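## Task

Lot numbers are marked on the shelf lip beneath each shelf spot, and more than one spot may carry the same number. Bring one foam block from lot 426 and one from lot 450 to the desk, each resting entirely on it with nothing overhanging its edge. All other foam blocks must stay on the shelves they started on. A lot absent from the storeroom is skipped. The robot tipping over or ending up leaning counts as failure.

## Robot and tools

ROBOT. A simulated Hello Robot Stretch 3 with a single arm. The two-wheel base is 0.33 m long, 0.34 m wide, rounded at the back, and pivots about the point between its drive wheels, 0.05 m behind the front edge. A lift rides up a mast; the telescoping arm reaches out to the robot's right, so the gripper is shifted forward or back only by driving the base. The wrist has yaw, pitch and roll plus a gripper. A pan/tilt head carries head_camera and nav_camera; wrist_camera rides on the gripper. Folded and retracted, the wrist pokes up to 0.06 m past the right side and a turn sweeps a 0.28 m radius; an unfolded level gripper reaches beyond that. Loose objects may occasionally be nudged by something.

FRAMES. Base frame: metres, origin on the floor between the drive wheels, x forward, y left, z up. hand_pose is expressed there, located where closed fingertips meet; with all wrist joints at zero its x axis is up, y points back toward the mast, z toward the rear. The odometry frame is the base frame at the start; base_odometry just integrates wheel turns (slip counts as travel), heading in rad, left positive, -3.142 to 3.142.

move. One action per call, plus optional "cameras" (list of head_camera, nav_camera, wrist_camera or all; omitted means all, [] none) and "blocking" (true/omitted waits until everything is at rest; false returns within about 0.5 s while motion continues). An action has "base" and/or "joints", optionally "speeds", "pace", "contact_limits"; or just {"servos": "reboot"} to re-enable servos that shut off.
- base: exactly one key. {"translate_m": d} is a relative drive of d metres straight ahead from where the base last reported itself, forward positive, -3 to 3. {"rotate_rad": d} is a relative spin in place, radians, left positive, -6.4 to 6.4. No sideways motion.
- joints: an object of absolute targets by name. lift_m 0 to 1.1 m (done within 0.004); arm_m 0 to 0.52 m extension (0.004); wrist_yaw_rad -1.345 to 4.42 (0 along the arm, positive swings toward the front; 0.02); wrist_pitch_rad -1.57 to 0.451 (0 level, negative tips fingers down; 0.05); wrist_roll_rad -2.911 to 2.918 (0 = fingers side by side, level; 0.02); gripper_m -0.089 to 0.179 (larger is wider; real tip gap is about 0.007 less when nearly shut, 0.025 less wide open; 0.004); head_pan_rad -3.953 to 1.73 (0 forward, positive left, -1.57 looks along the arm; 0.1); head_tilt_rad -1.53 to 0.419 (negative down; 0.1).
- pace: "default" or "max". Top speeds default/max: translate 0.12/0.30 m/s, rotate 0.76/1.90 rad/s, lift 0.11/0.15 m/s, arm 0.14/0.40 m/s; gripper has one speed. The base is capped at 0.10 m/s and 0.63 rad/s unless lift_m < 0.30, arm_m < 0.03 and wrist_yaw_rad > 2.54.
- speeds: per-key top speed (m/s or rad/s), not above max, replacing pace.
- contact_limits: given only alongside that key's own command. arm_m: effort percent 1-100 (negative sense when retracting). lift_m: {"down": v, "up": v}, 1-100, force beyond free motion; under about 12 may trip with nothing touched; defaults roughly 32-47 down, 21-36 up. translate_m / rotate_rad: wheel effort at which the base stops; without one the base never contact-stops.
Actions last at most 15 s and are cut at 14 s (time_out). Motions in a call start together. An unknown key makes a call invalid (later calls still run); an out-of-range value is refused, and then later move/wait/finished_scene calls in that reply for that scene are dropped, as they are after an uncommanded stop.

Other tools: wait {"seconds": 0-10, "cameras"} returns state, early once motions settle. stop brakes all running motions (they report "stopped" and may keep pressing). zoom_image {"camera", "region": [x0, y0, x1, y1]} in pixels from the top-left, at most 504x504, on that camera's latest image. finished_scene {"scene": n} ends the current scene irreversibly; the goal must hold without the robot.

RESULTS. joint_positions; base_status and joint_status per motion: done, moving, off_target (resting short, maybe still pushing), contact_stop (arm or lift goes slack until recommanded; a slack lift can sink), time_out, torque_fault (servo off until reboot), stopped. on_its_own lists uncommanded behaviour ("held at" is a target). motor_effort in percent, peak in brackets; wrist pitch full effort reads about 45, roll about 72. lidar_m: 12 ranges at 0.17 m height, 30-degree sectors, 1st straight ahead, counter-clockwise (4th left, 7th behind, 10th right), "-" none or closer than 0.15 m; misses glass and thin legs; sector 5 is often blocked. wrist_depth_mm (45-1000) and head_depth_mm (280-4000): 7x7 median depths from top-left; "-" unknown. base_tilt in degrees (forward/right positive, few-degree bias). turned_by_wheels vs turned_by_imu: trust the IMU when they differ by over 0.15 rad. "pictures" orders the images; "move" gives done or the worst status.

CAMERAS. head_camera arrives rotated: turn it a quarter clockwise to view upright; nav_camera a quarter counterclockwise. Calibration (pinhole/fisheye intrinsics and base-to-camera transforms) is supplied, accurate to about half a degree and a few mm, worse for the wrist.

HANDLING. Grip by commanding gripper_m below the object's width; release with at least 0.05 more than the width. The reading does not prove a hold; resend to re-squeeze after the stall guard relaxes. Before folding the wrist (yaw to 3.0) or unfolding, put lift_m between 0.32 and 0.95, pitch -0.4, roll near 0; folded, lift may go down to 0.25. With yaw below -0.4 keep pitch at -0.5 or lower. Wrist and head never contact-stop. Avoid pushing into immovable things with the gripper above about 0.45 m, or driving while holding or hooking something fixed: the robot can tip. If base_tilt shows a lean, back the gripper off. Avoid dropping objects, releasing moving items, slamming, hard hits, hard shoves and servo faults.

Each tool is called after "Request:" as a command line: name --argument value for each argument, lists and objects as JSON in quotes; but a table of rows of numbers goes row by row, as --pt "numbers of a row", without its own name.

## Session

Request:
move --joints '{"head_pan_rad": -0.9, "head_tilt_rad": -0.35}' --cameras '["head_camera","nav_camera"]'

Request:
move --joints '{"head_pan_rad": -1.9, "head_tilt_rad": -0.35}' --cameras '["head_camera","nav_camera"]'

Request:
move --joints '{"head_pan_rad": -3.0, "head_tilt_rad": -0.35}' --cameras '["head_camera","nav_camera"]'

Request:
move --joints '{"head_pan_rad": 1.5, "head_tilt_rad": -0.35}' --cameras '["head_camera","nav_camera"]'

Request:
move --joints '{"head_pan_rad": 0.1, "head_tilt_rad": -0.35}' --cameras '["head_camera","nav_camera"]'

Scene clock: 1.03 s.
move: done
base_odometry: x=+0.000 y=+0.000 heading=+0.000
turned_by_wheels: +0.000
turned_by_imu: +0.000
base_tilt: forward=-0.4 right=-1.2
lidar_m: 0.84 0.77 0.78 0.96 1.18 1.16 1.57 1.48 1.13 1.38 3.10 1.31
head_depth_mm: 2695 2854 3009 3159 2670 1904 1486 / 2673 2818 2984 3175 2676 1915 1486 / 2686 2801 3007 3182 2614 1873 1473 / 2655 2804 2975 3142 2576 1871 1462 / 2642 2794 2958 3166 2589 1846 1447 / 2652 2758 2960 3133 2547 1854 1456 / 2656 2784 2935 3148 2532 1846 1440
base_status: not commanded
joint_positions: lift_m=+0.306 arm_m=+0.001 wrist_yaw_rad=+2.853 wrist_pitch_rad=-0.337 wrist_roll_rad=+0.000 gripper_m=+0.037 head_pan_rad=-0.923 head_tilt_rad=-0.353
joint_status: all done
measured_speeds: all 0
motor_effort: left_wheel=-0.4(0.5) right_wheel=+0.6(1.0) lift_m=+26.2(27.3) arm_m=-8.4(8.4) wrist_yaw_rad=+0.2(2.2) wrist_pitch_rad=+2.1(2.1) wrist_roll_rad=-0.2(0.3) gripper_m=+0.3(1.0) head_pan_rad=+1.2(6.0) head_tilt_rad=-2.9(6.8)
hand_pose: x=+0.0453 y=+0.0786 z=+0.3376 quat_wxyz=(+0.218, +0.707, +0.017, +0.673) (m; base frame)
wrist_depth_mm: 134 - - - - - - / 136 - - - - - - / 145 - - - - - - / 156 186 878 857 842 - - / 170 180 730 674 669 691 662 / 568 194 126 562 129 570 575 / 502 205 314 499 478 493 491
pictures: head_camera (sideways), nav_camera (sideways)
camera_calibration:
head_camera: T_world_to_cam=[[-0.215604, 0.208178, -0.954032, 1.25842], [0.818055, 0.571996, -0.0600601, 0.0728026], [0.533199, -0.7934, -0.293625, 0.334422], [0, 0, 0, 1]] pos_world=[0.0334504, -0.0382871, 1.30314]
nav_camera: T_world_to_cam=[[0.207374, -0.245713, 0.946901, -1.19059], [-0.788092, -0.615422, 0.0128971, 0.0381411], [0.579575, -0.748919, -0.321267, 0.367808], [0, 0, 0, 1]] pos_world=[0.0637848, 0.00638625, 1.24505]

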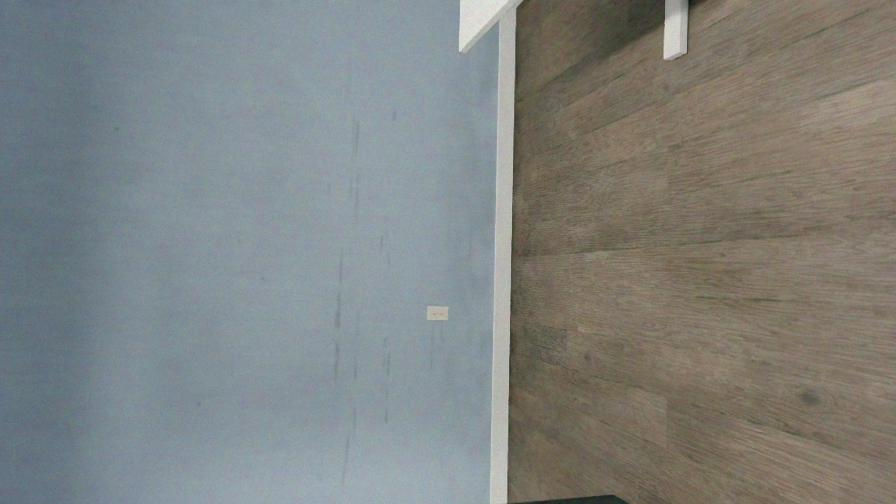

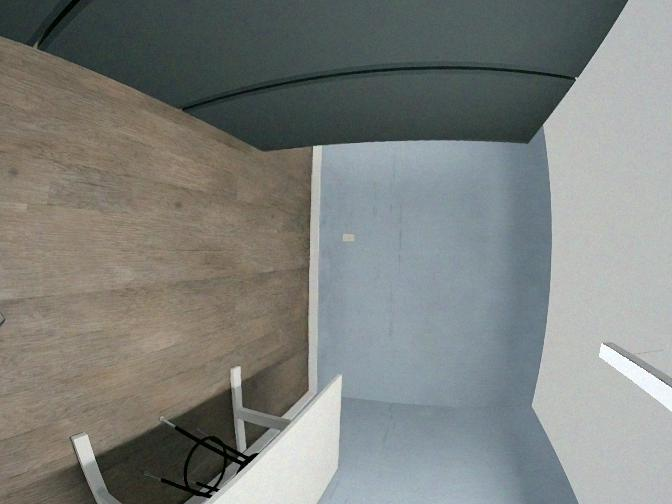

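Scene clock: 2.10 s.
move: done
base_odometry: x=+0.000 y=+0.000 heading=+0.000
turned_by_wheels: +0.000
turned_by_imu: +0.000
base_tilt: forward=-0.3 right=-1.1
lidar_m: 0.84 0.77 0.78 0.96 1.18 1.16 1.57 1.48 1.13 1.38 3.09 1.31
head_depth_mm: 1279 1334 1391 1460 1532 1608 1482 / 1341 1405 1480 1551 1609 1701 1471 / 1416 1486 1562 1612 1258 1761 1427 / 1497 1578 1647 1729 1185 1325 1387 / 1587 1677 1773 1826 1176 1718 1462 / 1694 1794 1911 1903 1167 1776 1453 / 1820 1941 2057 1883 1303 1723 1450
base_status: not commanded
joint_positions: lift_m=+0.306 arm_m=+0.001 wrist_yaw_rad=+2.853 wrist_pitch_rad=-0.337 wrist_roll_rad=+0.000 gripper_m=+0.037 head_pan_rad=-1.932 head_tilt_rad=-0.353
joint_status: all done
measured_speeds: all 0
motor_effort: left_wheel=-0.1(0.5) right_wheel=+0.0(1.2) lift_m=+26.4(27.1) arm_m=-11.0(11.3) wrist_yaw_rad=-0.2(2.2) wrist_pitch_rad=+2.1(2.2) wrist_roll_rad=+0.2(0.3) gripper_m=+0.5(0.9) head_pan_rad=+3.2(5.7) head_tilt_rad=+0.5(3.6)
hand_pose: x=+0.0453 y=+0.0786 z=+0.3376 quat_wxyz=(+0.218, +0.707, +0.017, +0.673) (m; base frame)
wrist_depth_mm: 133 - - - - - - / 136 - - - - - - / 144 - - - - - - / 156 187 871 868 829 - - / 170 180 717 670 657 692 658 / 584 194 126 566 129 573 568 / 504 205 316 496 480 493 490
pictures: head_camera (sideways), nav_camera (sideways)
camera_calibration:
head_camera: T_world_to_cam=[[0.061263, 0.293369, -0.954034, 1.25671], [0.919954, -0.3874, -0.0600525, 0.0722131], [-0.38721, -0.873988, -0.29362, 0.340102], [0, 0, 0, 1]] pos_world=[-0.0117315, -0.0434599, 1.30314]
nav_camera: T_world_to_cam=[[-0.0974191, -0.30641, 0.946901, -1.18874], [-0.94074, 0.338885, 0.0128753, 0.0391854], [-0.324836, -0.889534, -0.321266, 0.37332], [0, 0, 0, 1]] pos_world=[0.0423252, -0.0454393, 1.24505]

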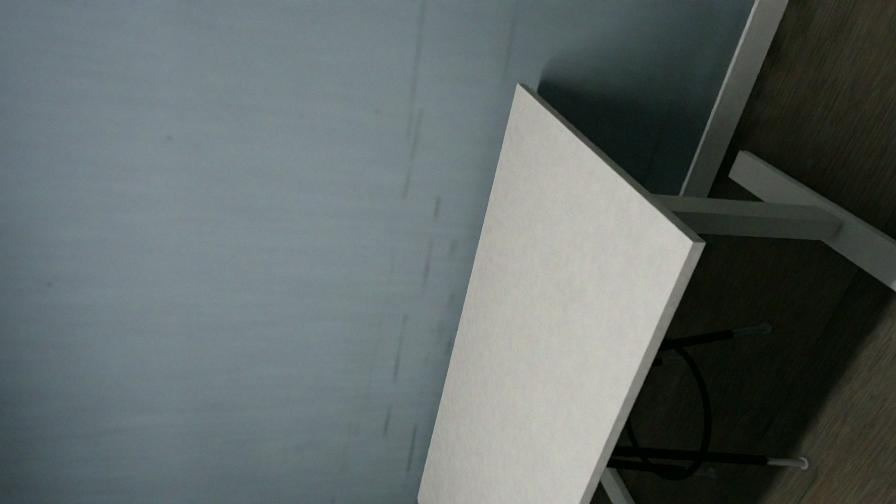

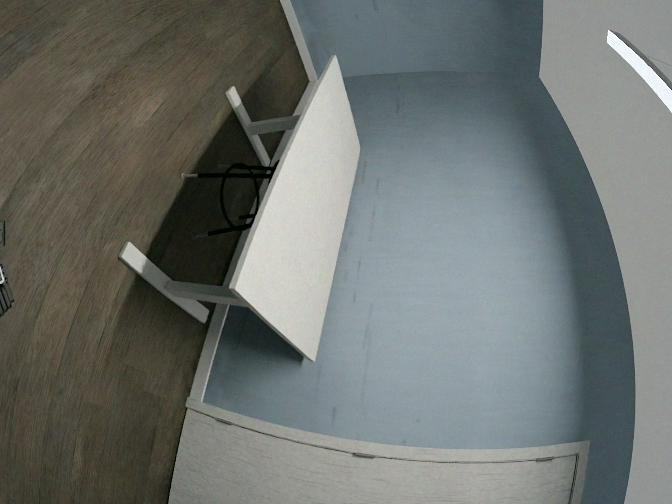

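Scene clock: 3.20 s.
move: done
base_odometry: x=+0.000 y=+0.000 heading=+0.000
turned_by_wheels: +0.000
turned_by_imu: +0.000
base_tilt: forward=-0.2 right=-1.1
lidar_m: 0.84 0.77 0.78 0.96 1.18 1.16 1.57 1.48 1.13 1.37 3.08 1.31
head_depth_mm: 1341 1425 1572 1675 1700 1793 1473 / 1783 1874 1948 1623 1691 1746 1475 / 1649 1748 1873 2001 2188 1896 1464 / 1543 1627 1745 1862 2004 1879 1465 / 1421 1505 1597 1695 1798 1846 1456 / 1344 1413 1502 1587 1676 1749 1446 / 1275 1333 1405 1476 1570 1643 1447
base_status: not commanded
joint_positions: lift_m=+0.306 arm_m=+0.001 wrist_yaw_rad=+2.853 wrist_pitch_rad=-0.337 wrist_roll_rad=+0.000 gripper_m=+0.037 head_pan_rad=-3.035 head_tilt_rad=-0.353
joint_status: all done
measured_speeds: all 0
motor_effort: left_wheel=-0.5(0.5) right_wheel=+0.6(1.2) lift_m=+26.8(27.1) arm_m=-12.1(12.9) wrist_yaw_rad=-0.3(1.7) wrist_pitch_rad=+2.1(2.2) wrist_roll_rad=+0.0(0.3) gripper_m=+0.3(0.8) head_pan_rad=+3.6(4.7) head_tilt_rad=+3.2(4.5)
hand_pose: x=+0.0453 y=+0.0786 z=+0.3376 quat_wxyz=(+0.218, +0.707, +0.017, +0.673) (m; base frame)
wrist_depth_mm: 133 - - - - - - / 136 - - - - - - / 145 - - - - - - / 155 186 890 859 820 - - / 169 181 727 675 669 674 662 / 574 193 126 562 129 575 577 / 506 205 313 500 481 495 493
pictures: head_camera (sideways), nav_camera (sideways)
camera_calibration:
head_camera: T_world_to_cam=[[0.289474, 0.0775956, -0.954036, 1.25533], [0.0690381, -0.995805, -0.0600454, 0.0773455], [-0.954693, -0.0484832, -0.293616, 0.343525], [0, 0, 0, 1]] pos_world=[-0.0407645, -0.00373202, 1.30314]
nav_camera: T_world_to_cam=[[-0.317411, -0.0512338, 0.946903, -1.18739], [-0.121749, 0.992477, 0.0128883, 0.0341179], [-0.94044, -0.111194, -0.32126, 0.377096], [0, 0, 0, 1]] pos_world=[-0.0180998, -0.0527649, 1.24505]

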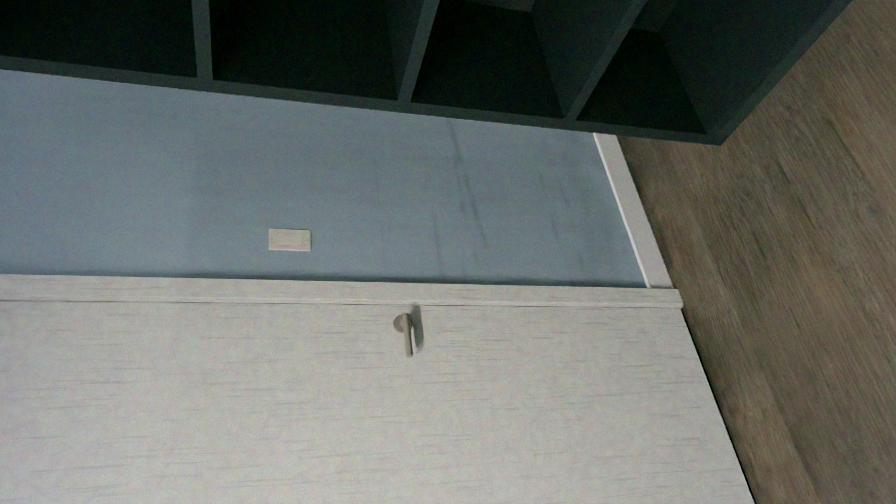

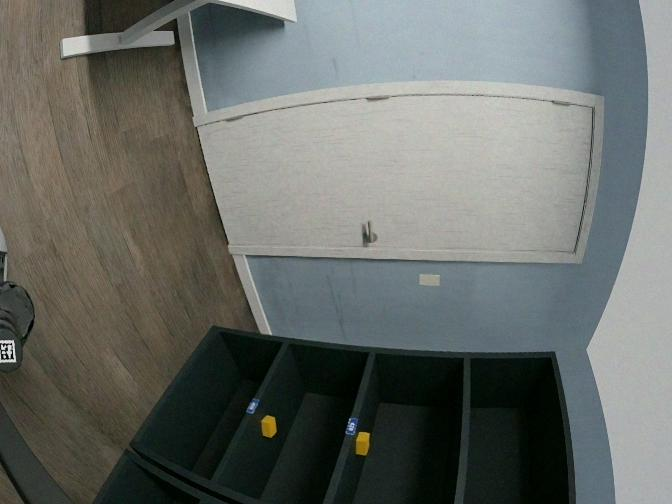

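Scene clock: 6.63 s.
move: done
base_odometry: x=+0.000 y=+0.000 heading=+0.000
turned_by_wheels: +0.000
turned_by_imu: +0.000
base_tilt: forward=-0.3 right=-1.3
lidar_m: 0.85 0.77 0.78 0.96 1.17 1.16 1.57 1.48 1.13 1.38 3.09 1.31
head_depth_mm: 723 748 775 804 836 873 911 / 785 819 850 887 926 970 1022 / 870 900 941 988 1033 1097 1153 / 961 1003 1054 1108 1174 1243 1331 / 1077 1134 1196 1280 1361 1460 1457 / 1166 1211 1295 1384 1466 1601 1458 / 1300 1346 1511 1546 1517 1738 1407
base_status: not commanded
joint_positions: lift_m=+0.306 arm_m=+0.001 wrist_yaw_rad=+2.853 wrist_pitch_rad=-0.337 wrist_roll_rad=+0.000 gripper_m=+0.037 head_pan_rad=+1.508 head_tilt_rad=-0.350
joint_status: all done
measured_speeds: translate_m=+0.000 rotate_rad=+0.000 lift_m=+0.000 arm_m=+0.000 wrist_yaw_rad=+0.000 wrist_pitch_rad=+0.000 wrist_roll_rad=+0.000 head_pan_rad=-0.024 head_tilt_rad=+0.000
motor_effort: left_wheel=-0.4(0.8) right_wheel=+0.2(1.5) lift_m=+26.6(27.4) arm_m=-12.5(13.0) wrist_yaw_rad=+0.0(2.2) wrist_pitch_rad=+2.1(2.1) wrist_roll_rad=+0.0(0.3) gripper_m=+0.8(1.2) head_pan_rad=-3.4(7.2) head_tilt_rad=+5.5(10.4)
hand_pose: x=+0.0453 y=+0.0786 z=+0.3376 quat_wxyz=(+0.218, +0.707, +0.017, +0.673) (m; base frame)
wrist_depth_mm: 133 - - - - - - / 136 - - - - - - / 144 - - - - - - / 155 186 876 879 836 - - / 169 180 737 668 657 691 654 / 575 193 126 563 129 572 573 / 505 205 314 499 482 490 494
pictures: head_camera (sideways), nav_camera (sideways)
camera_calibration:
head_camera: T_world_to_cam=[[0.0277993, -0.295232, -0.955021, 1.25824], [-0.993147, 0.100336, -0.0599267, 0.0837185], [0.113515, 0.950143, -0.290419, 0.332912], [0, 0, 0, 1]] pos_world=[0.0103759, 0.0467585, 1.30335]
nav_camera: T_world_to_cam=[[0.00293492, 0.318414, 0.947947, -1.19072], [0.99878, -0.0476647, 0.0129182, 0.0272425], [0.049297, 0.946753, -0.318166, 0.367037], [0, 0, 0, 1]] pos_world=[-0.0418084, 0.032948, 1.24517]

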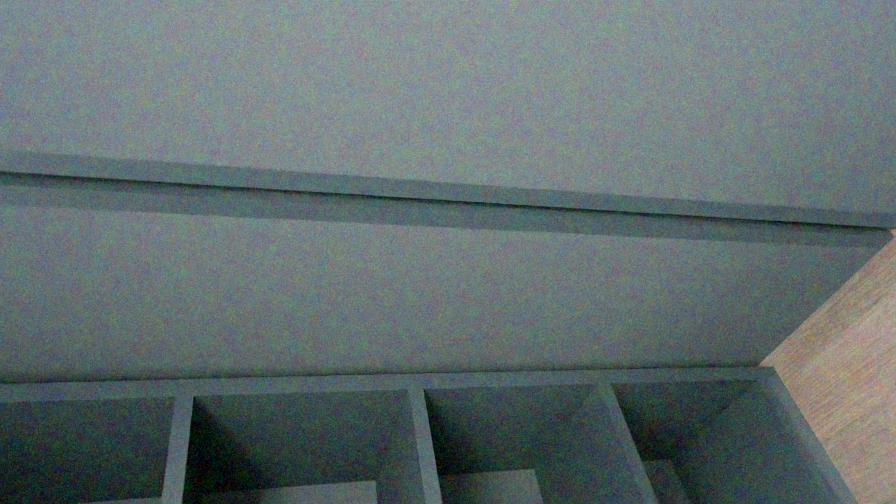

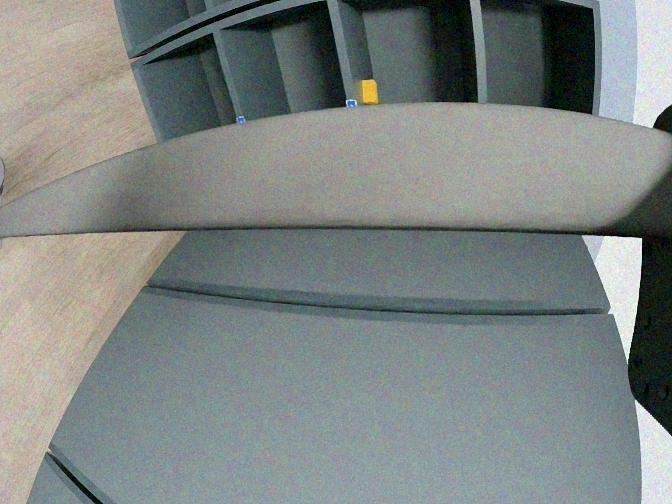

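Scene clock: 7.83 s.
move: done
base_odometry: x=+0.000 y=+0.000 heading=+0.000
turned_by_wheels: +0.000
turned_by_imu: +0.000
base_tilt: forward=-0.3 right=-1.4
lidar_m: 0.85 0.77 0.78 0.96 1.17 1.16 1.57 1.48 1.13 1.38 3.09 1.31
head_depth_mm: 1003 1082 1177 1279 1406 1574 1492 / 920 986 1063 1148 1252 1381 1444 / 846 904 961 1036 1121 1221 1340 / 785 830 887 945 1018 1100 1191 / 733 770 819 869 932 997 1079 / 687 722 764 807 859 914 975 / 654 688 723 760 803 846 898
base_status: not commanded
joint_positions: lift_m=+0.306 arm_m=+0.001 wrist_yaw_rad=+2.853 wrist_pitch_rad=-0.337 wrist_roll_rad=+0.000 gripper_m=+0.037 head_pan_rad=+0.066 head_tilt_rad=-0.350
joint_status: all done
measured_speeds: all 0
motor_effort: left_wheel=-0.5(0.7) right_wheel=+0.2(1.3) lift_m=+26.0(27.0) arm_m=-12.5(12.8) wrist_yaw_rad=-0.2(1.6) wrist_pitch_rad=+2.1(2.1) wrist_roll_rad=+0.0(0.3) gripper_m=+0.5(0.9) head_pan_rad=+3.2(6.2) head_tilt_rad=+4.7(11.1)
hand_pose: x=+0.0453 y=+0.0786 z=+0.3376 quat_wxyz=(+0.218, +0.707, +0.017, +0.673) (m; base frame)
wrist_depth_mm: 133 - - - - - - / 136 - - - - - - / 145 - - - - - - / 155 186 871 876 816 - - / 170 181 731 664 665 689 656 / 576 193 126 561 129 571 575 / 503 205 315 499 485 495 487
pictures: head_camera (sideways), nav_camera (sideways)
camera_calibration:
head_camera: T_world_to_cam=[[-0.28901, -0.0655264, -0.955081, 1.26026], [-0.0281227, 0.997805, -0.0599476, 0.0778696], [0.956913, 0.00953395, -0.290218, 0.327424], [0, 0, 0, 1]] pos_world=[0.0531022, 0.00176022, 1.30335]
nav_camera: T_world_to_cam=[[0.31595, 0.0380135, 0.948014, -1.19271], [0.0811298, -0.99662, 0.0129239, 0.0328152], [0.945301, 0.0728289, -0.317966, 0.361302], [0, 0, 0, 1]] pos_world=[0.0326364, 0.0517303, 1.24517]

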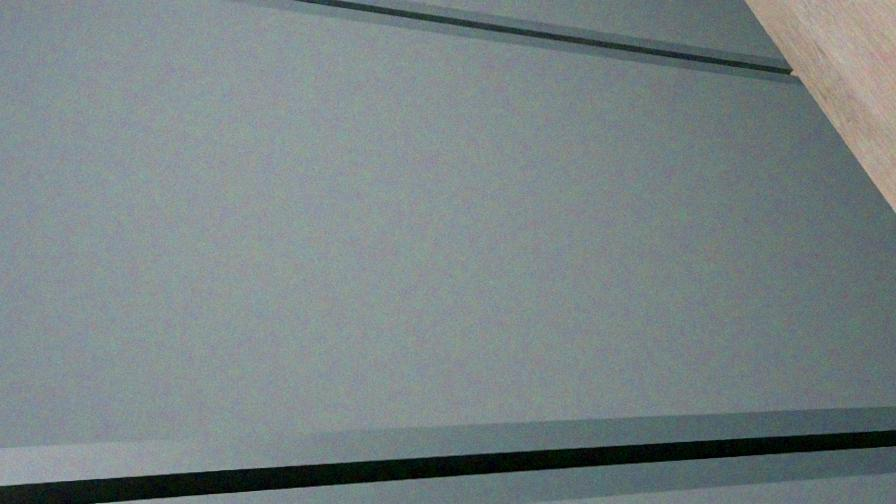

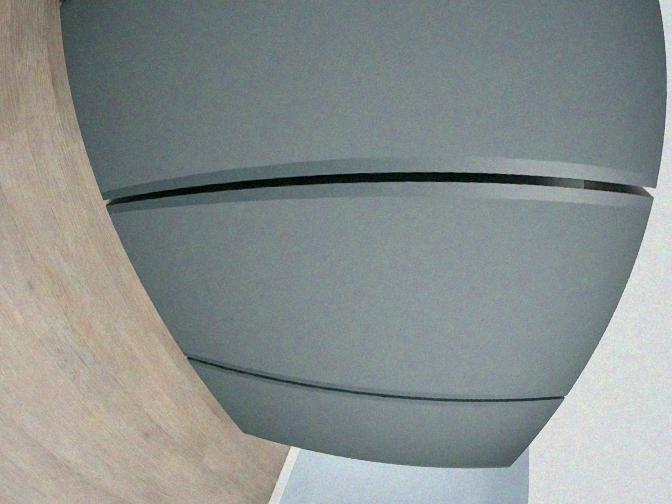

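Request:
move --base '{"rotate_rad": 2.2}' --joints '{"lift_m": 0.28, "head_pan_rad": 0.0, "head_tilt_rad": -0.4}' --pace "max"

Scene clock: 93.50 s.
move: done
base_odometry: x=+0.000 y=+0.000 heading=+2.200
turned_by_wheels: +2.200
turned_by_imu: +2.156
base_tilt: forward=-0.3 right=-1.3
lidar_m: 1.16 1.17 1.57 1.48 1.38 1.33 3.09 1.19 0.82 0.77 0.79 1.03
head_depth_mm: 1385 1453 1531 1509 1466 1583 1429 / 1372 1462 1552 1693 1538 1688 1418 / 1353 1442 1528 1669 1525 1683 1413 / 1353 1441 1513 1653 1510 1661 1413 / 1340 1415 1504 1638 1494 1654 1402 / 1031 1033 1121 1173 1265 1428 1400 / 1287 1392 1462 1607 1469 1634 1387
base_status: done
joint_positions: lift_m=+0.280 arm_m=+0.001 wrist_yaw_rad=+2.853 wrist_pitch_rad=-0.339 wrist_roll_rad=+0.000 gripper_m=+0.037 head_pan_rad=+0.000 head_tilt_rad=-0.400
joint_status: all done
measured_speeds: all 0
motor_effort: left_wheel=-6.4(15.1) right_wheel=+7.9(14.9) lift_m=+28.1(29.6) arm_m=-11.9(12.9) wrist_yaw_rad=-1.0(1.9) wrist_pitch_rad=+2.2(2.4) wrist_roll_rad=-0.1(0.4) gripper_m=+0.7(1.1) head_pan_rad=-3.1(4.1) head_tilt_rad=-4.1(7.2)
hand_pose: x=+0.0452 y=+0.0785 z=+0.3109 quat_wxyz=(+0.218, +0.707, +0.018, +0.673) (m; base frame)
wrist_depth_mm: 133 - - - - - - / 136 - - - - - - / 144 - - - - - - / 155 186 822 818 815 814 786 / 171 180 686 634 630 646 651 / 532 194 126 531 129 540 541 / 478 206 285 453 457 462 466
pictures: head_camera (sideways), nav_camera (sideways), wrist_camera
camera_calibration:
head_camera: T_world_to_cam=[[-0.340039, -0.04632, -0.93927, 1.23993], [0.0346353, 0.997492, -0.06173, 0.0798273], [0.939773, -0.0535225, -0.337581, 0.389256], [0, 0, 0, 1]] pos_world=[0.0530455, -0.00135964, 1.30096]
nav_camera: T_world_to_cam=[[0.36466, 0.0171196, 0.930983, -1.17081], [0.0158328, -0.9998, 0.0121835, 0.0341682], [0.931006, 0.0102973, -0.364858, 0.422369], [0, 0, 0, 1]] pos_world=[0.0331773, 0.0498559, 1.24369]
wrist_camera: T_world_to_cam=[[0.968731, -0.247103, -0.0223666, -0.010827], [-0.145665, -0.493444, -0.857493, 0.344465], [0.200852, 0.833938, -0.514009, 0.251486], [0, 0, 0, 1]] pos_world=[0.0101536, -0.0424246, 0.4244]

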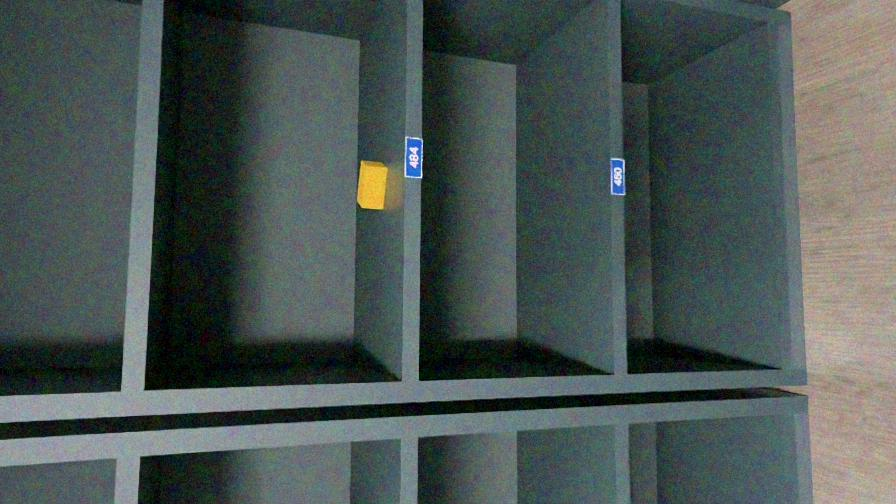

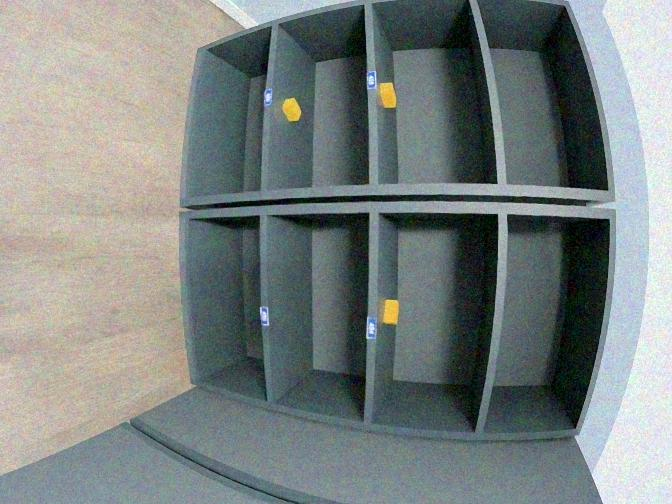

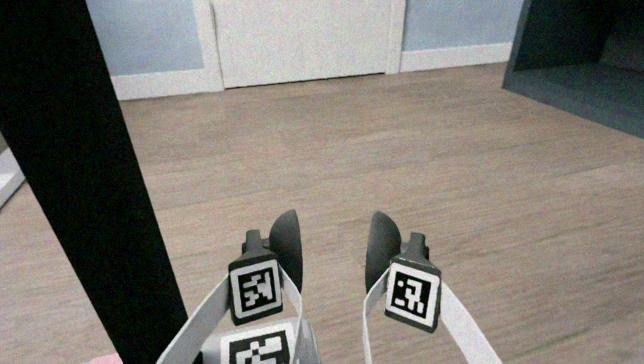

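Request:
zoom_image --camera "head_camera" --region '[590, 140, 650, 210]'

Request:
zoom_image --camera "head_camera" --region '[380, 120, 450, 200]'

Request:
move --joints '{"head_pan_rad": 0.5}' --cameras '["head_camera"]'

Scaled by 7.200 from the camera's 896x504 image, which has a finer 1280x720 frame.

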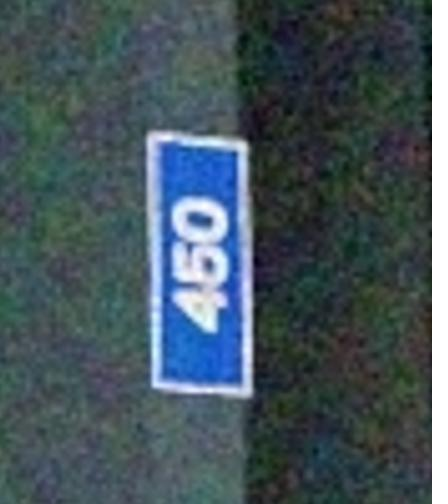

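Scaled by 6.300 from the camera's 896x504 image, which has a finer 1280x720 frame.

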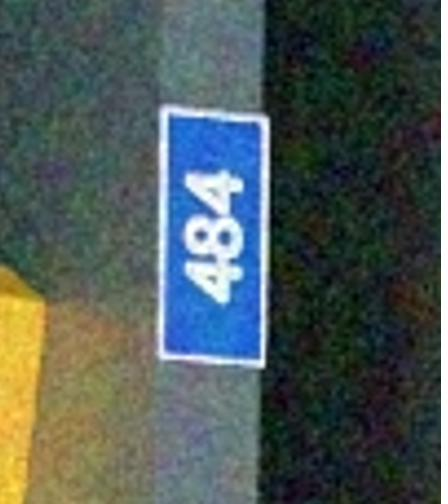

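Scene clock: 100.87 s.
move: done
base_odometry: x=+0.000 y=+0.000 heading=+2.200
turned_by_wheels: +0.000
turned_by_imu: +0.000
base_tilt: forward=-0.4 right=-1.3
lidar_m: 1.16 1.18 1.57 1.48 1.38 1.33 3.08 1.19 0.82 0.77 0.79 1.03
head_depth_mm: 936 1007 1218 1282 1465 1629 1367 / 1355 1299 1411 1179 1256 1378 1386 / 1418 1489 1588 1694 1520 1672 1417 / 1481 1570 1645 1798 1594 1664 1400 / 1551 1646 1719 1876 1681 1667 1394 / 1494 1559 1604 1765 1798 1707 1390 / 1306 1382 1459 1589 2060 1741 1380
base_status: not commanded
joint_positions: lift_m=+0.280 arm_m=+0.001 wrist_yaw_rad=+2.853 wrist_pitch_rad=-0.339 wrist_roll_rad=+0.000 gripper_m=+0.037 head_pan_rad=+0.509 head_tilt_rad=-0.400
joint_status: all done
measured_speeds: all 0
motor_effort: left_wheel=-6.8(7.0) right_wheel=+8.4(8.7) lift_m=+25.2(26.2) arm_m=-10.0(11.1) wrist_yaw_rad=-0.7(1.7) wrist_pitch_rad=+2.3(2.4) wrist_roll_rad=-0.1(0.3) gripper_m=+0.3(0.9) head_pan_rad=+2.2(6.5) head_tilt_rad=-3.7(4.4)
hand_pose: x=+0.0452 y=+0.0785 z=+0.3109 quat_wxyz=(+0.218, +0.707, +0.018, +0.673) (m; base frame)
wrist_depth_mm: 133 - - - - - - / 136 - - - - - - / 144 - - - - - - / 156 186 814 813 802 812 810 / 171 181 693 626 621 644 646 / 539 193 126 523 128 546 535 / 477 206 284 458 454 465 464
pictures: head_camera (sideways)
camera_calibration:
head_camera: T_world_to_cam=[[-0.274692, -0.206219, -0.939158, 1.23932], [-0.455368, 0.888154, -0.0618304, 0.0829499], [0.846867, 0.410678, -0.337875, 0.390123], [0, 0, 0, 1]] pos_world=[0.047822, 0.0216848, 1.30086]

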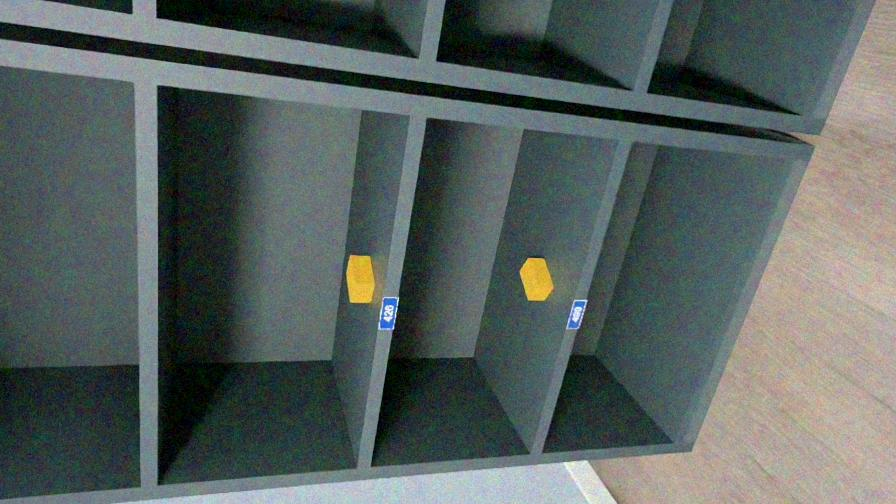

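Request:
zoom_image --camera "head_camera" --region '[355, 280, 425, 350]'

Request:
zoom_image --camera "head_camera" --region '[545, 280, 615, 350]'

Scaled by 7.200 from the camera's 896x504 image, which has a finer 1280x720 frame.

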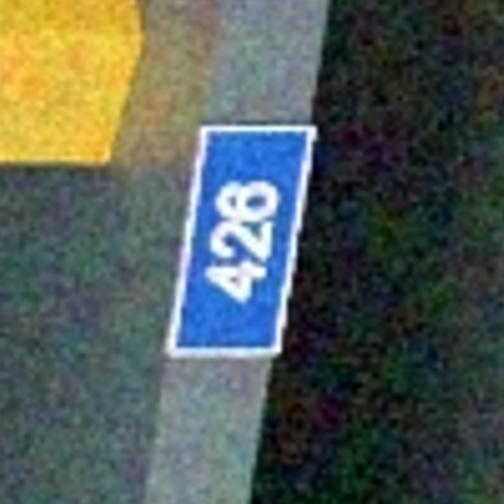

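Scaled by 7.200 from the camera's 896x504 image, which has a finer 1280x720 frame.

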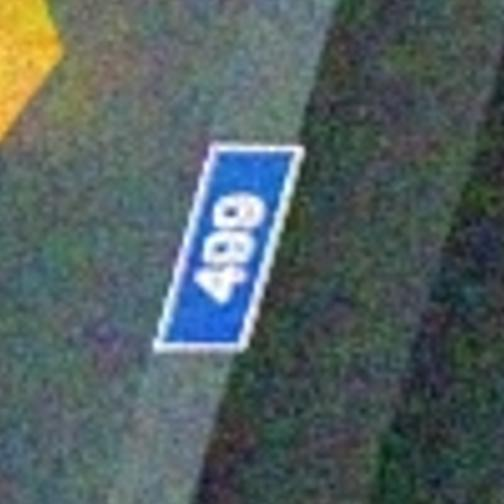

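Request:
zoom_image --camera "head_camera" --region '[376, 296, 404, 332]'

Scaled by 14.000 from the camera's 896x504 image, which has a finer 1280x720 frame.

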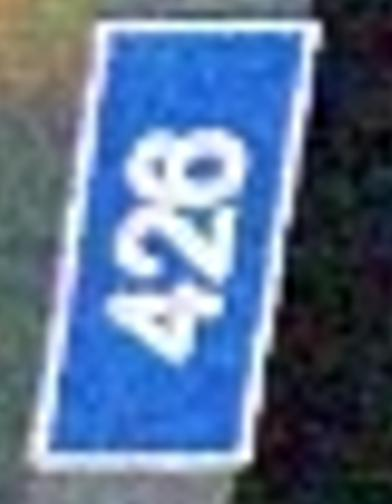

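Request:
move --base '{"translate_m": 0.57}' --pace "max" --cameras '[]'

Request:
move --base '{"rotate_rad": 1.574}' --joints '{"head_pan_rad": -1.57, "head_tilt_rad": -0.5}' --pace "max" --cameras '["nav_camera"]'

Request:
move --base '{"translate_m": 0.68}' --joints '{"lift_m": 0.29}' --pace "max"

Scene clock: 138.73 s.
move: done
base_odometry: x=-0.335 y=+0.461 heading=+2.200
turned_by_wheels: +0.000
turned_by_imu: +0.001
base_tilt: forward=-0.2 right=-1.2
lidar_m: 0.89 0.61 1.25 1.53 1.56 1.48 3.65 1.12 0.78 0.73 0.75 0.89
head_depth_mm: 491 877 930 952 636 1070 848 / 500 666 789 827 668 1061 844 / 500 530 568 613 659 782 813 / 522 559 597 640 690 745 814 / 614 1053 1125 905 1283 1046 912 / 741 1114 1193 895 1336 1046 1245 / 770 1169 1256 885 1395 1032 1305
base_status: done
joint_positions: lift_m=+0.280 arm_m=+0.001 wrist_yaw_rad=+2.853 wrist_pitch_rad=-0.339 wrist_roll_rad=+0.000 gripper_m=+0.037 head_pan_rad=+0.500 head_tilt_rad=-0.400
joint_status: not commanded
measured_speeds: all 0
motor_effort: left_wheel=+3.5(8.9) right_wheel=+2.7(17.4) lift_m=+25.4(30.0) arm_m=-7.1(8.9) wrist_yaw_rad=+0.0(1.8) wrist_pitch_rad=+2.4(2.4) wrist_roll_rad=+0.0(0.3) gripper_m=+0.6(1.0) head_pan_rad=-3.3(3.7) head_tilt_rad=-2.1(3.9)
hand_pose: x=+0.0452 y=+0.0785 z=+0.3109 quat_wxyz=(+0.218, +0.707, +0.018, +0.673) (m; base frame)
wrist_depth_mm: 133 - - - - - - / 136 - - - - - - / 145 - - - - - - / 156 185 834 831 808 752 - / 171 180 686 629 619 650 592 / 540 194 126 530 128 541 531 / 474 206 283 456 450 463 461
pictures: none
No camera images: "cameras" was empty.

Scene clock: 141.03 s.
move: done
base_odometry: x=-0.335 y=+0.461 heading=-2.510
turned_by_wheels: +1.574
turned_by_imu: +1.542
base_tilt: forward=-0.2 right=-1.1
lidar_m: 1.53 1.56 1.48 3.65 1.15 0.78 0.73 0.75 0.89 0.97 0.62 1.25
head_depth_mm: 847 958 1039 736 1231 965 1212 / 870 951 1024 727 1220 955 1208 / 866 942 1011 719 1193 952 1197 / 859 928 1002 711 1181 946 1164 / 850 922 984 702 1161 940 1158 / 840 908 975 695 1154 935 1120 / 716 717 711 642 700 771 837
base_status: done
joint_positions: lift_m=+0.280 arm_m=+0.001 wrist_yaw_rad=+2.853 wrist_pitch_rad=-0.339 wrist_roll_rad=+0.000 gripper_m=+0.037 head_pan_rad=-1.578 head_tilt_rad=-0.502
joint_status: all done
measured_speeds: translate_m=+0.000 rotate_rad=+0.000 lift_m=+0.000 arm_m=+0.000 wrist_yaw_rad=+0.000 wrist_pitch_rad=+0.000 wrist_roll_rad=+0.000 head_pan_rad=+0.024 head_tilt_rad=+0.000
motor_effort: left_wheel=-7.8(14.9) right_wheel=+7.9(14.8) lift_m=+26.3(26.3) arm_m=-12.4(12.7) wrist_yaw_rad=-0.1(2.2) wrist_pitch_rad=+2.3(2.4) wrist_roll_rad=+0.0(0.3) gripper_m=+0.6(1.0) head_pan_rad=+2.9(5.3) head_tilt_rad=-2.1(7.1)
hand_pose: x=+0.0452 y=+0.0785 z=+0.3109 quat_wxyz=(+0.218, +0.707, +0.018, +0.673) (m; base frame)
wrist_depth_mm: 133 - - - - - - / 136 - - - - - - / 145 - - - - - - / 155 186 837 813 811 795 787 / 171 181 684 634 622 643 646 / 530 194 126 524 129 534 542 / 477 206 285 455 453 464 464
pictures: nav_camera (sideways)
camera_calibration:
nav_camera: T_world_to_cam=[[0.0137295, -0.457914, 0.88889, -1.11375], [-0.999899, -0.00959357, 0.0105019, 0.0425736], [0.00371866, -0.888944, -0.458, 0.549333], [0, 0, 0, 1]] pos_world=[0.0558176, -0.0212655, 1.24115]

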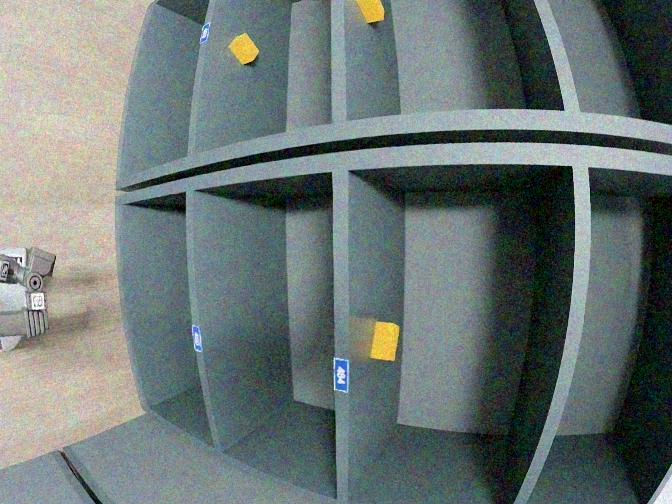

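Scene clock: 144.63 s.
move: done
base_odometry: x=-0.884 y=+0.060 heading=-2.510
turned_by_wheels: +0.000
turned_by_imu: +0.000
base_tilt: forward=-0.2 right=-1.3
lidar_m: 0.86 0.87 1.15 1.16 2.20 1.50 1.41 1.43 0.67 0.98 0.68 0.70
head_depth_mm: 818 873 902 735 862 903 853 / 822 890 969 727 1100 959 846 / 812 882 955 721 1143 949 841 / 810 875 942 698 1127 943 837 / 797 865 933 643 1125 909 811 / 791 857 924 694 1111 936 805 / 785 843 911 690 1096 930 802
base_status: done
joint_positions: lift_m=+0.290 arm_m=+0.001 wrist_yaw_rad=+2.853 wrist_pitch_rad=-0.339 wrist_roll_rad=+0.000 gripper_m=+0.037 head_pan_rad=-1.570 head_tilt_rad=-0.502
joint_status: all done
measured_speeds: all 0
motor_effort: left_wheel=+2.2(13.1) right_wheel=+1.9(15.9) lift_m=+28.2(30.5) arm_m=-10.0(12.5) wrist_yaw_rad=-0.2(1.8) wrist_pitch_rad=+2.2(2.5) wrist_roll_rad=-0.1(0.3) gripper_m=+0.5(1.1) head_pan_rad=+3.1(4.0) head_tilt_rad=+3.7(4.4)
hand_pose: x=+0.0452 y=+0.0785 z=+0.3208 quat_wxyz=(+0.219, +0.706, +0.018, +0.673) (m; base frame)
wrist_depth_mm: 134 - - - - - - / 136 - - - - - - / 145 - - - - - - / 156 186 833 835 824 816 772 / 170 181 704 632 638 660 650 / 549 193 126 541 129 558 557 / 485 205 292 466 466 475 473
pictures: head_camera (sideways), nav_camera (sideways), wrist_camera
camera_calibration:
head_camera: T_world_to_cam=[[-0.0466279, 0.434054, -0.899679, 1.18647], [0.997504, -0.0275709, -0.0649996, 0.0781255], [-0.0530183, -0.900465, -0.431685, 0.517724], [0, 0, 0, 1]] pos_world=[0.00484086, -0.0466449, 1.29601]
nav_camera: T_world_to_cam=[[0.0173472, -0.457771, 0.888901, -1.11379], [-0.999791, -0.0175411, 0.0104779, 0.0426762], [0.0107958, -0.888897, -0.45798, 0.549251], [0, 0, 0, 1]] pos_world=[0.0560588, -0.0208836, 1.24115]
wrist_camera: T_world_to_cam=[[0.968727, -0.247126, -0.0222999, -0.0106353], [-0.145676, -0.49368, -0.857356, 0.352885], [0.200866, 0.833792, -0.514241, 0.256669], [0, 0, 0, 1]] pos_world=[0.0101536, -0.0424243, 0.4343]

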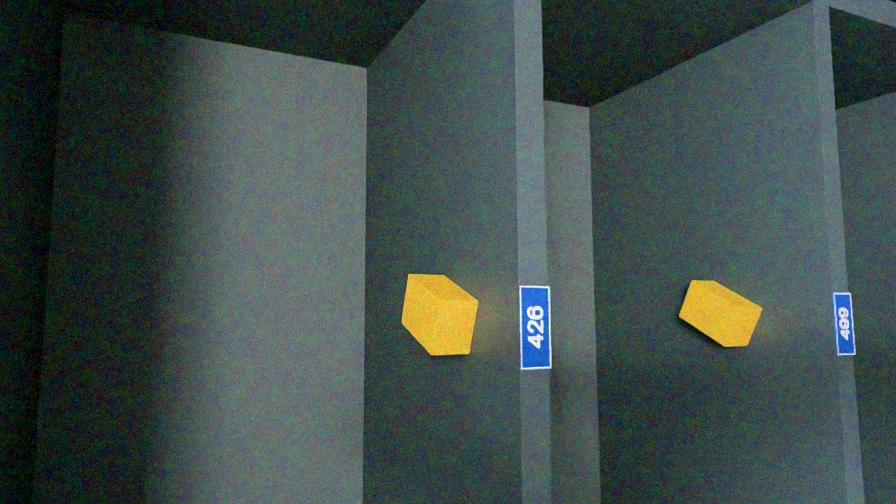

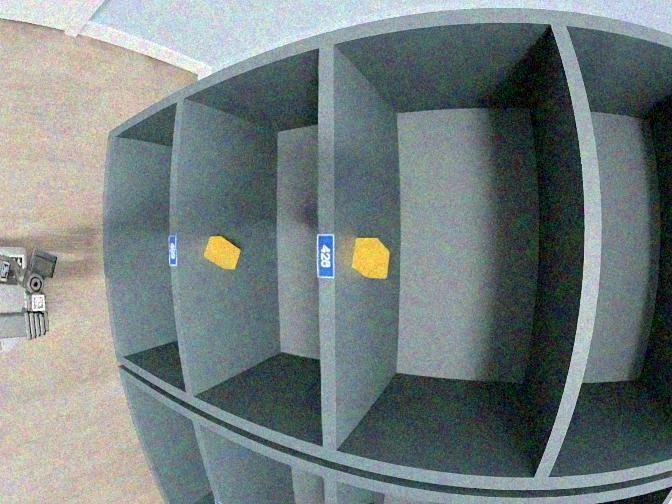

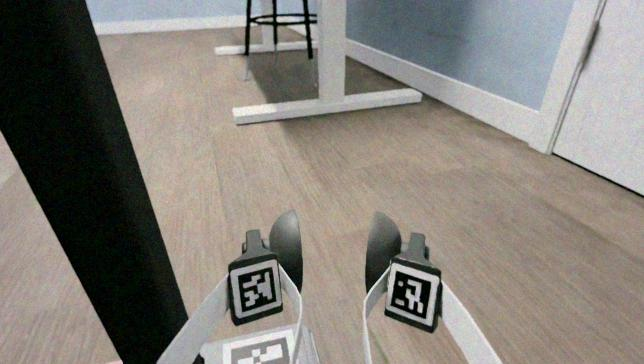

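Request:
move --joints '{"lift_m": 0.55, "wrist_pitch_rad": -0.4}' --pace "max" --cameras '[]'

Request:
move --joints '{"lift_m": 0.9, "wrist_yaw_rad": 0.0, "gripper_m": 0.179}' --pace "max" --cameras '[]'

Request:
move --joints '{"lift_m": 1.09}' --pace "max"

Scene clock: 153.87 s.
move: done
base_odometry: x=-0.884 y=+0.060 heading=-2.510
turned_by_wheels: +0.000
turned_by_imu: +0.000
base_tilt: forward=-0.2 right=-1.1
lidar_m: 0.86 0.87 1.15 1.16 2.20 1.50 1.41 1.43 0.67 0.98 0.68 0.70
head_depth_mm: 818 873 897 740 860 906 851 / 821 893 973 731 1108 961 851 / 814 882 957 723 1145 952 841 / 807 871 946 695 1129 949 842 / 803 860 933 644 1126 908 813 / 791 856 922 701 1122 936 808 / 785 844 908 691 1101 933 806
base_status: not commanded
joint_positions: lift_m=+0.550 arm_m=+0.001 wrist_yaw_rad=+2.853 wrist_pitch_rad=-0.413 wrist_roll_rad=+0.000 gripper_m=+0.037 head_pan_rad=-1.570 head_tilt_rad=-0.500
joint_status: all done
measured_speeds: all 0
motor_effort: left_wheel=+1.9(2.5) right_wheel=+1.1(2.3) lift_m=+26.8(32.8) arm_m=-7.4(8.5) wrist_yaw_rad=-0.3(1.6) wrist_pitch_rad=+2.0(3.9) wrist_roll_rad=-0.1(0.4) gripper_m=+0.6(0.9) head_pan_rad=+3.2(4.0) head_tilt_rad=+4.5(4.9)
hand_pose: x=+0.0428 y=+0.0701 z=+0.5638 quat_wxyz=(+0.243, +0.705, +0.044, +0.664) (m; base frame)
wrist_depth_mm: 134 - - - - - - / 139 - - - - - - / 150 - - - - - - / 163 182 - - - - - / 974 190 - 922 934 959 - / 841 206 126 807 128 810 820 / 741 715 697 715 708 712 711
pictures: none
No camera images: "cameras" was empty.

Scene clock: 157.00 s.
move: done
base_odometry: x=-0.884 y=+0.060 heading=-2.510
turned_by_wheels: +0.000
turned_by_imu: +0.000
base_tilt: forward=-0.2 right=-1.2
lidar_m: 0.86 0.87 1.15 1.16 2.20 1.49 1.41 1.43 0.67 0.98 0.68 0.70
head_depth_mm: 818 879 899 738 860 906 - / 823 891 972 731 1112 961 821 / 817 880 957 724 1145 985 821 / 805 872 945 695 1130 978 - / 800 868 933 643 1126 912 790 / 793 853 923 699 1116 934 807 / 786 847 909 689 1095 930 801
base_status: not commanded
joint_positions: lift_m=+0.900 arm_m=+0.001 wrist_yaw_rad=+0.003 wrist_pitch_rad=-0.414 wrist_roll_rad=+0.000 gripper_m=+0.179 head_pan_rad=-1.570 head_tilt_rad=-0.500
joint_status: all done
measured_speeds: all 0
motor_effort: left_wheel=+2.3(2.7) right_wheel=+1.3(2.4) lift_m=+26.8(33.0) arm_m=-4.3(7.0) wrist_yaw_rad=-2.1(8.2) wrist_pitch_rad=+2.1(2.2) wrist_roll_rad=-0.2(0.3) gripper_m=+0.9(83.0) head_pan_rad=+3.7(3.9) head_tilt_rad=+3.4(4.8)
hand_pose: x=-0.0209 y=-0.3705 z=+0.9136 quat_wxyz=(+0.693, +0.146, -0.691, -0.145) (m; base frame)
wrist_depth_mm: - - 263 - - - - / - - - - - - - / - - - - - - - / - - - - - - - / - 142 - - - - - / - 126 - - - - - / - - - - - - 105
pictures: none
No camera images: "cameras" was empty.

Scene clock: 159.07 s.
move: done
base_odometry: x=-0.884 y=+0.060 heading=-2.510
turned_by_wheels: +0.000
turned_by_imu: +0.000
base_tilt: forward=-0.4 right=-1.1
lidar_m: 0.86 0.87 1.15 1.16 2.20 1.50 1.40 1.43 0.67 0.98 0.69 0.69
head_depth_mm: 818 865 - - - - 879 / 824 867 - - - - - / 818 860 - - - - - / 806 871 928 670 - 946 1138 / 800 865 938 642 1115 909 811 / 791 857 920 699 1119 938 809 / 785 849 909 691 1093 932 802
base_status: not commanded
joint_positions: lift_m=+1.090 arm_m=+0.001 wrist_yaw_rad=+0.003 wrist_pitch_rad=-0.414 wrist_roll_rad=+0.000 gripper_m=+0.179 head_pan_rad=-1.570 head_tilt_rad=-0.500
joint_status: all done
measured_speeds: all 0
motor_effort: left_wheel=+2.2(2.6) right_wheel=+1.6(2.4) lift_m=+26.2(33.0) arm_m=-4.0(5.4) wrist_yaw_rad=-3.5(4.4) wrist_pitch_rad=+2.1(2.2) wrist_roll_rad=+0.3(0.3) gripper_m=+0.4(1.2) head_pan_rad=+2.7(3.8) head_tilt_rad=+3.4(4.2)
hand_pose: x=-0.0209 y=-0.3704 z=+1.1036 quat_wxyz=(+0.693, +0.147, -0.691, -0.145) (m; base frame)
wrist_depth_mm: - - - - - 682 - / - - - - - - - / - - - - - - - / - - - - - - - / - 142 368 - - - - / - 126 - - - 789 - / - - - - - - 105
pictures: head_camera (sideways), nav_camera (sideways), wrist_camera
camera_calibration:
head_camera: T_world_to_cam=[[-0.0466225, 0.4322, -0.900572, 1.18763], [0.997505, -0.0277038, -0.0649363, 0.0780437], [-0.0530148, -0.901352, -0.42983, 0.515315], [0, 0, 0, 1]] pos_world=[0.00484088, -0.0466531, 1.29612]
nav_camera: T_world_to_cam=[[0.0173987, -0.4559, 0.889861, -1.115], [-0.999789, -0.0176311, 0.0105152, 0.0426265], [0.0108953, -0.889856, -0.456111, 0.546815], [0, 0, 0, 1]] pos_world=[0.0560594, -0.0209905, 1.24116]
wrist_camera: T_world_to_cam=[[-0.998892, -0.0397437, -0.0251903, -0.00114987], [-0.00239782, 0.577643, -0.816286, 1.14737], [0.0469932, -0.815321, -0.577099, 0.502013], [0, 0, 0, 1]] pos_world=[-0.0219886, -0.253513, 1.22626]

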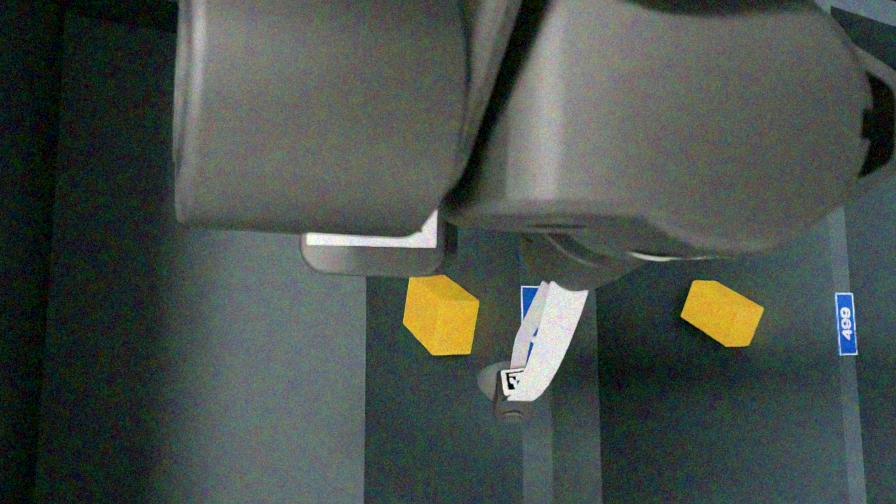

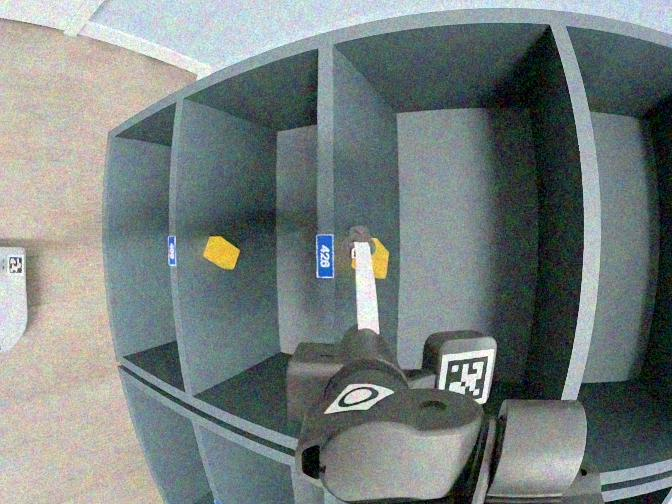

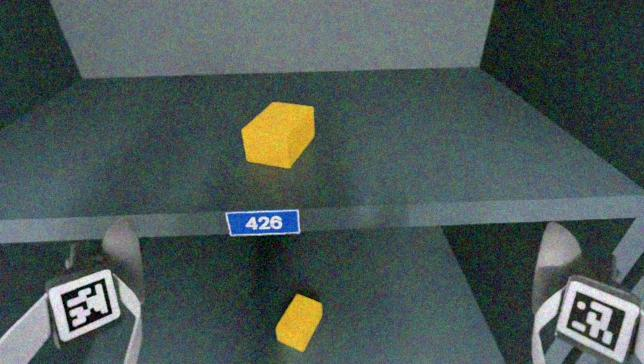

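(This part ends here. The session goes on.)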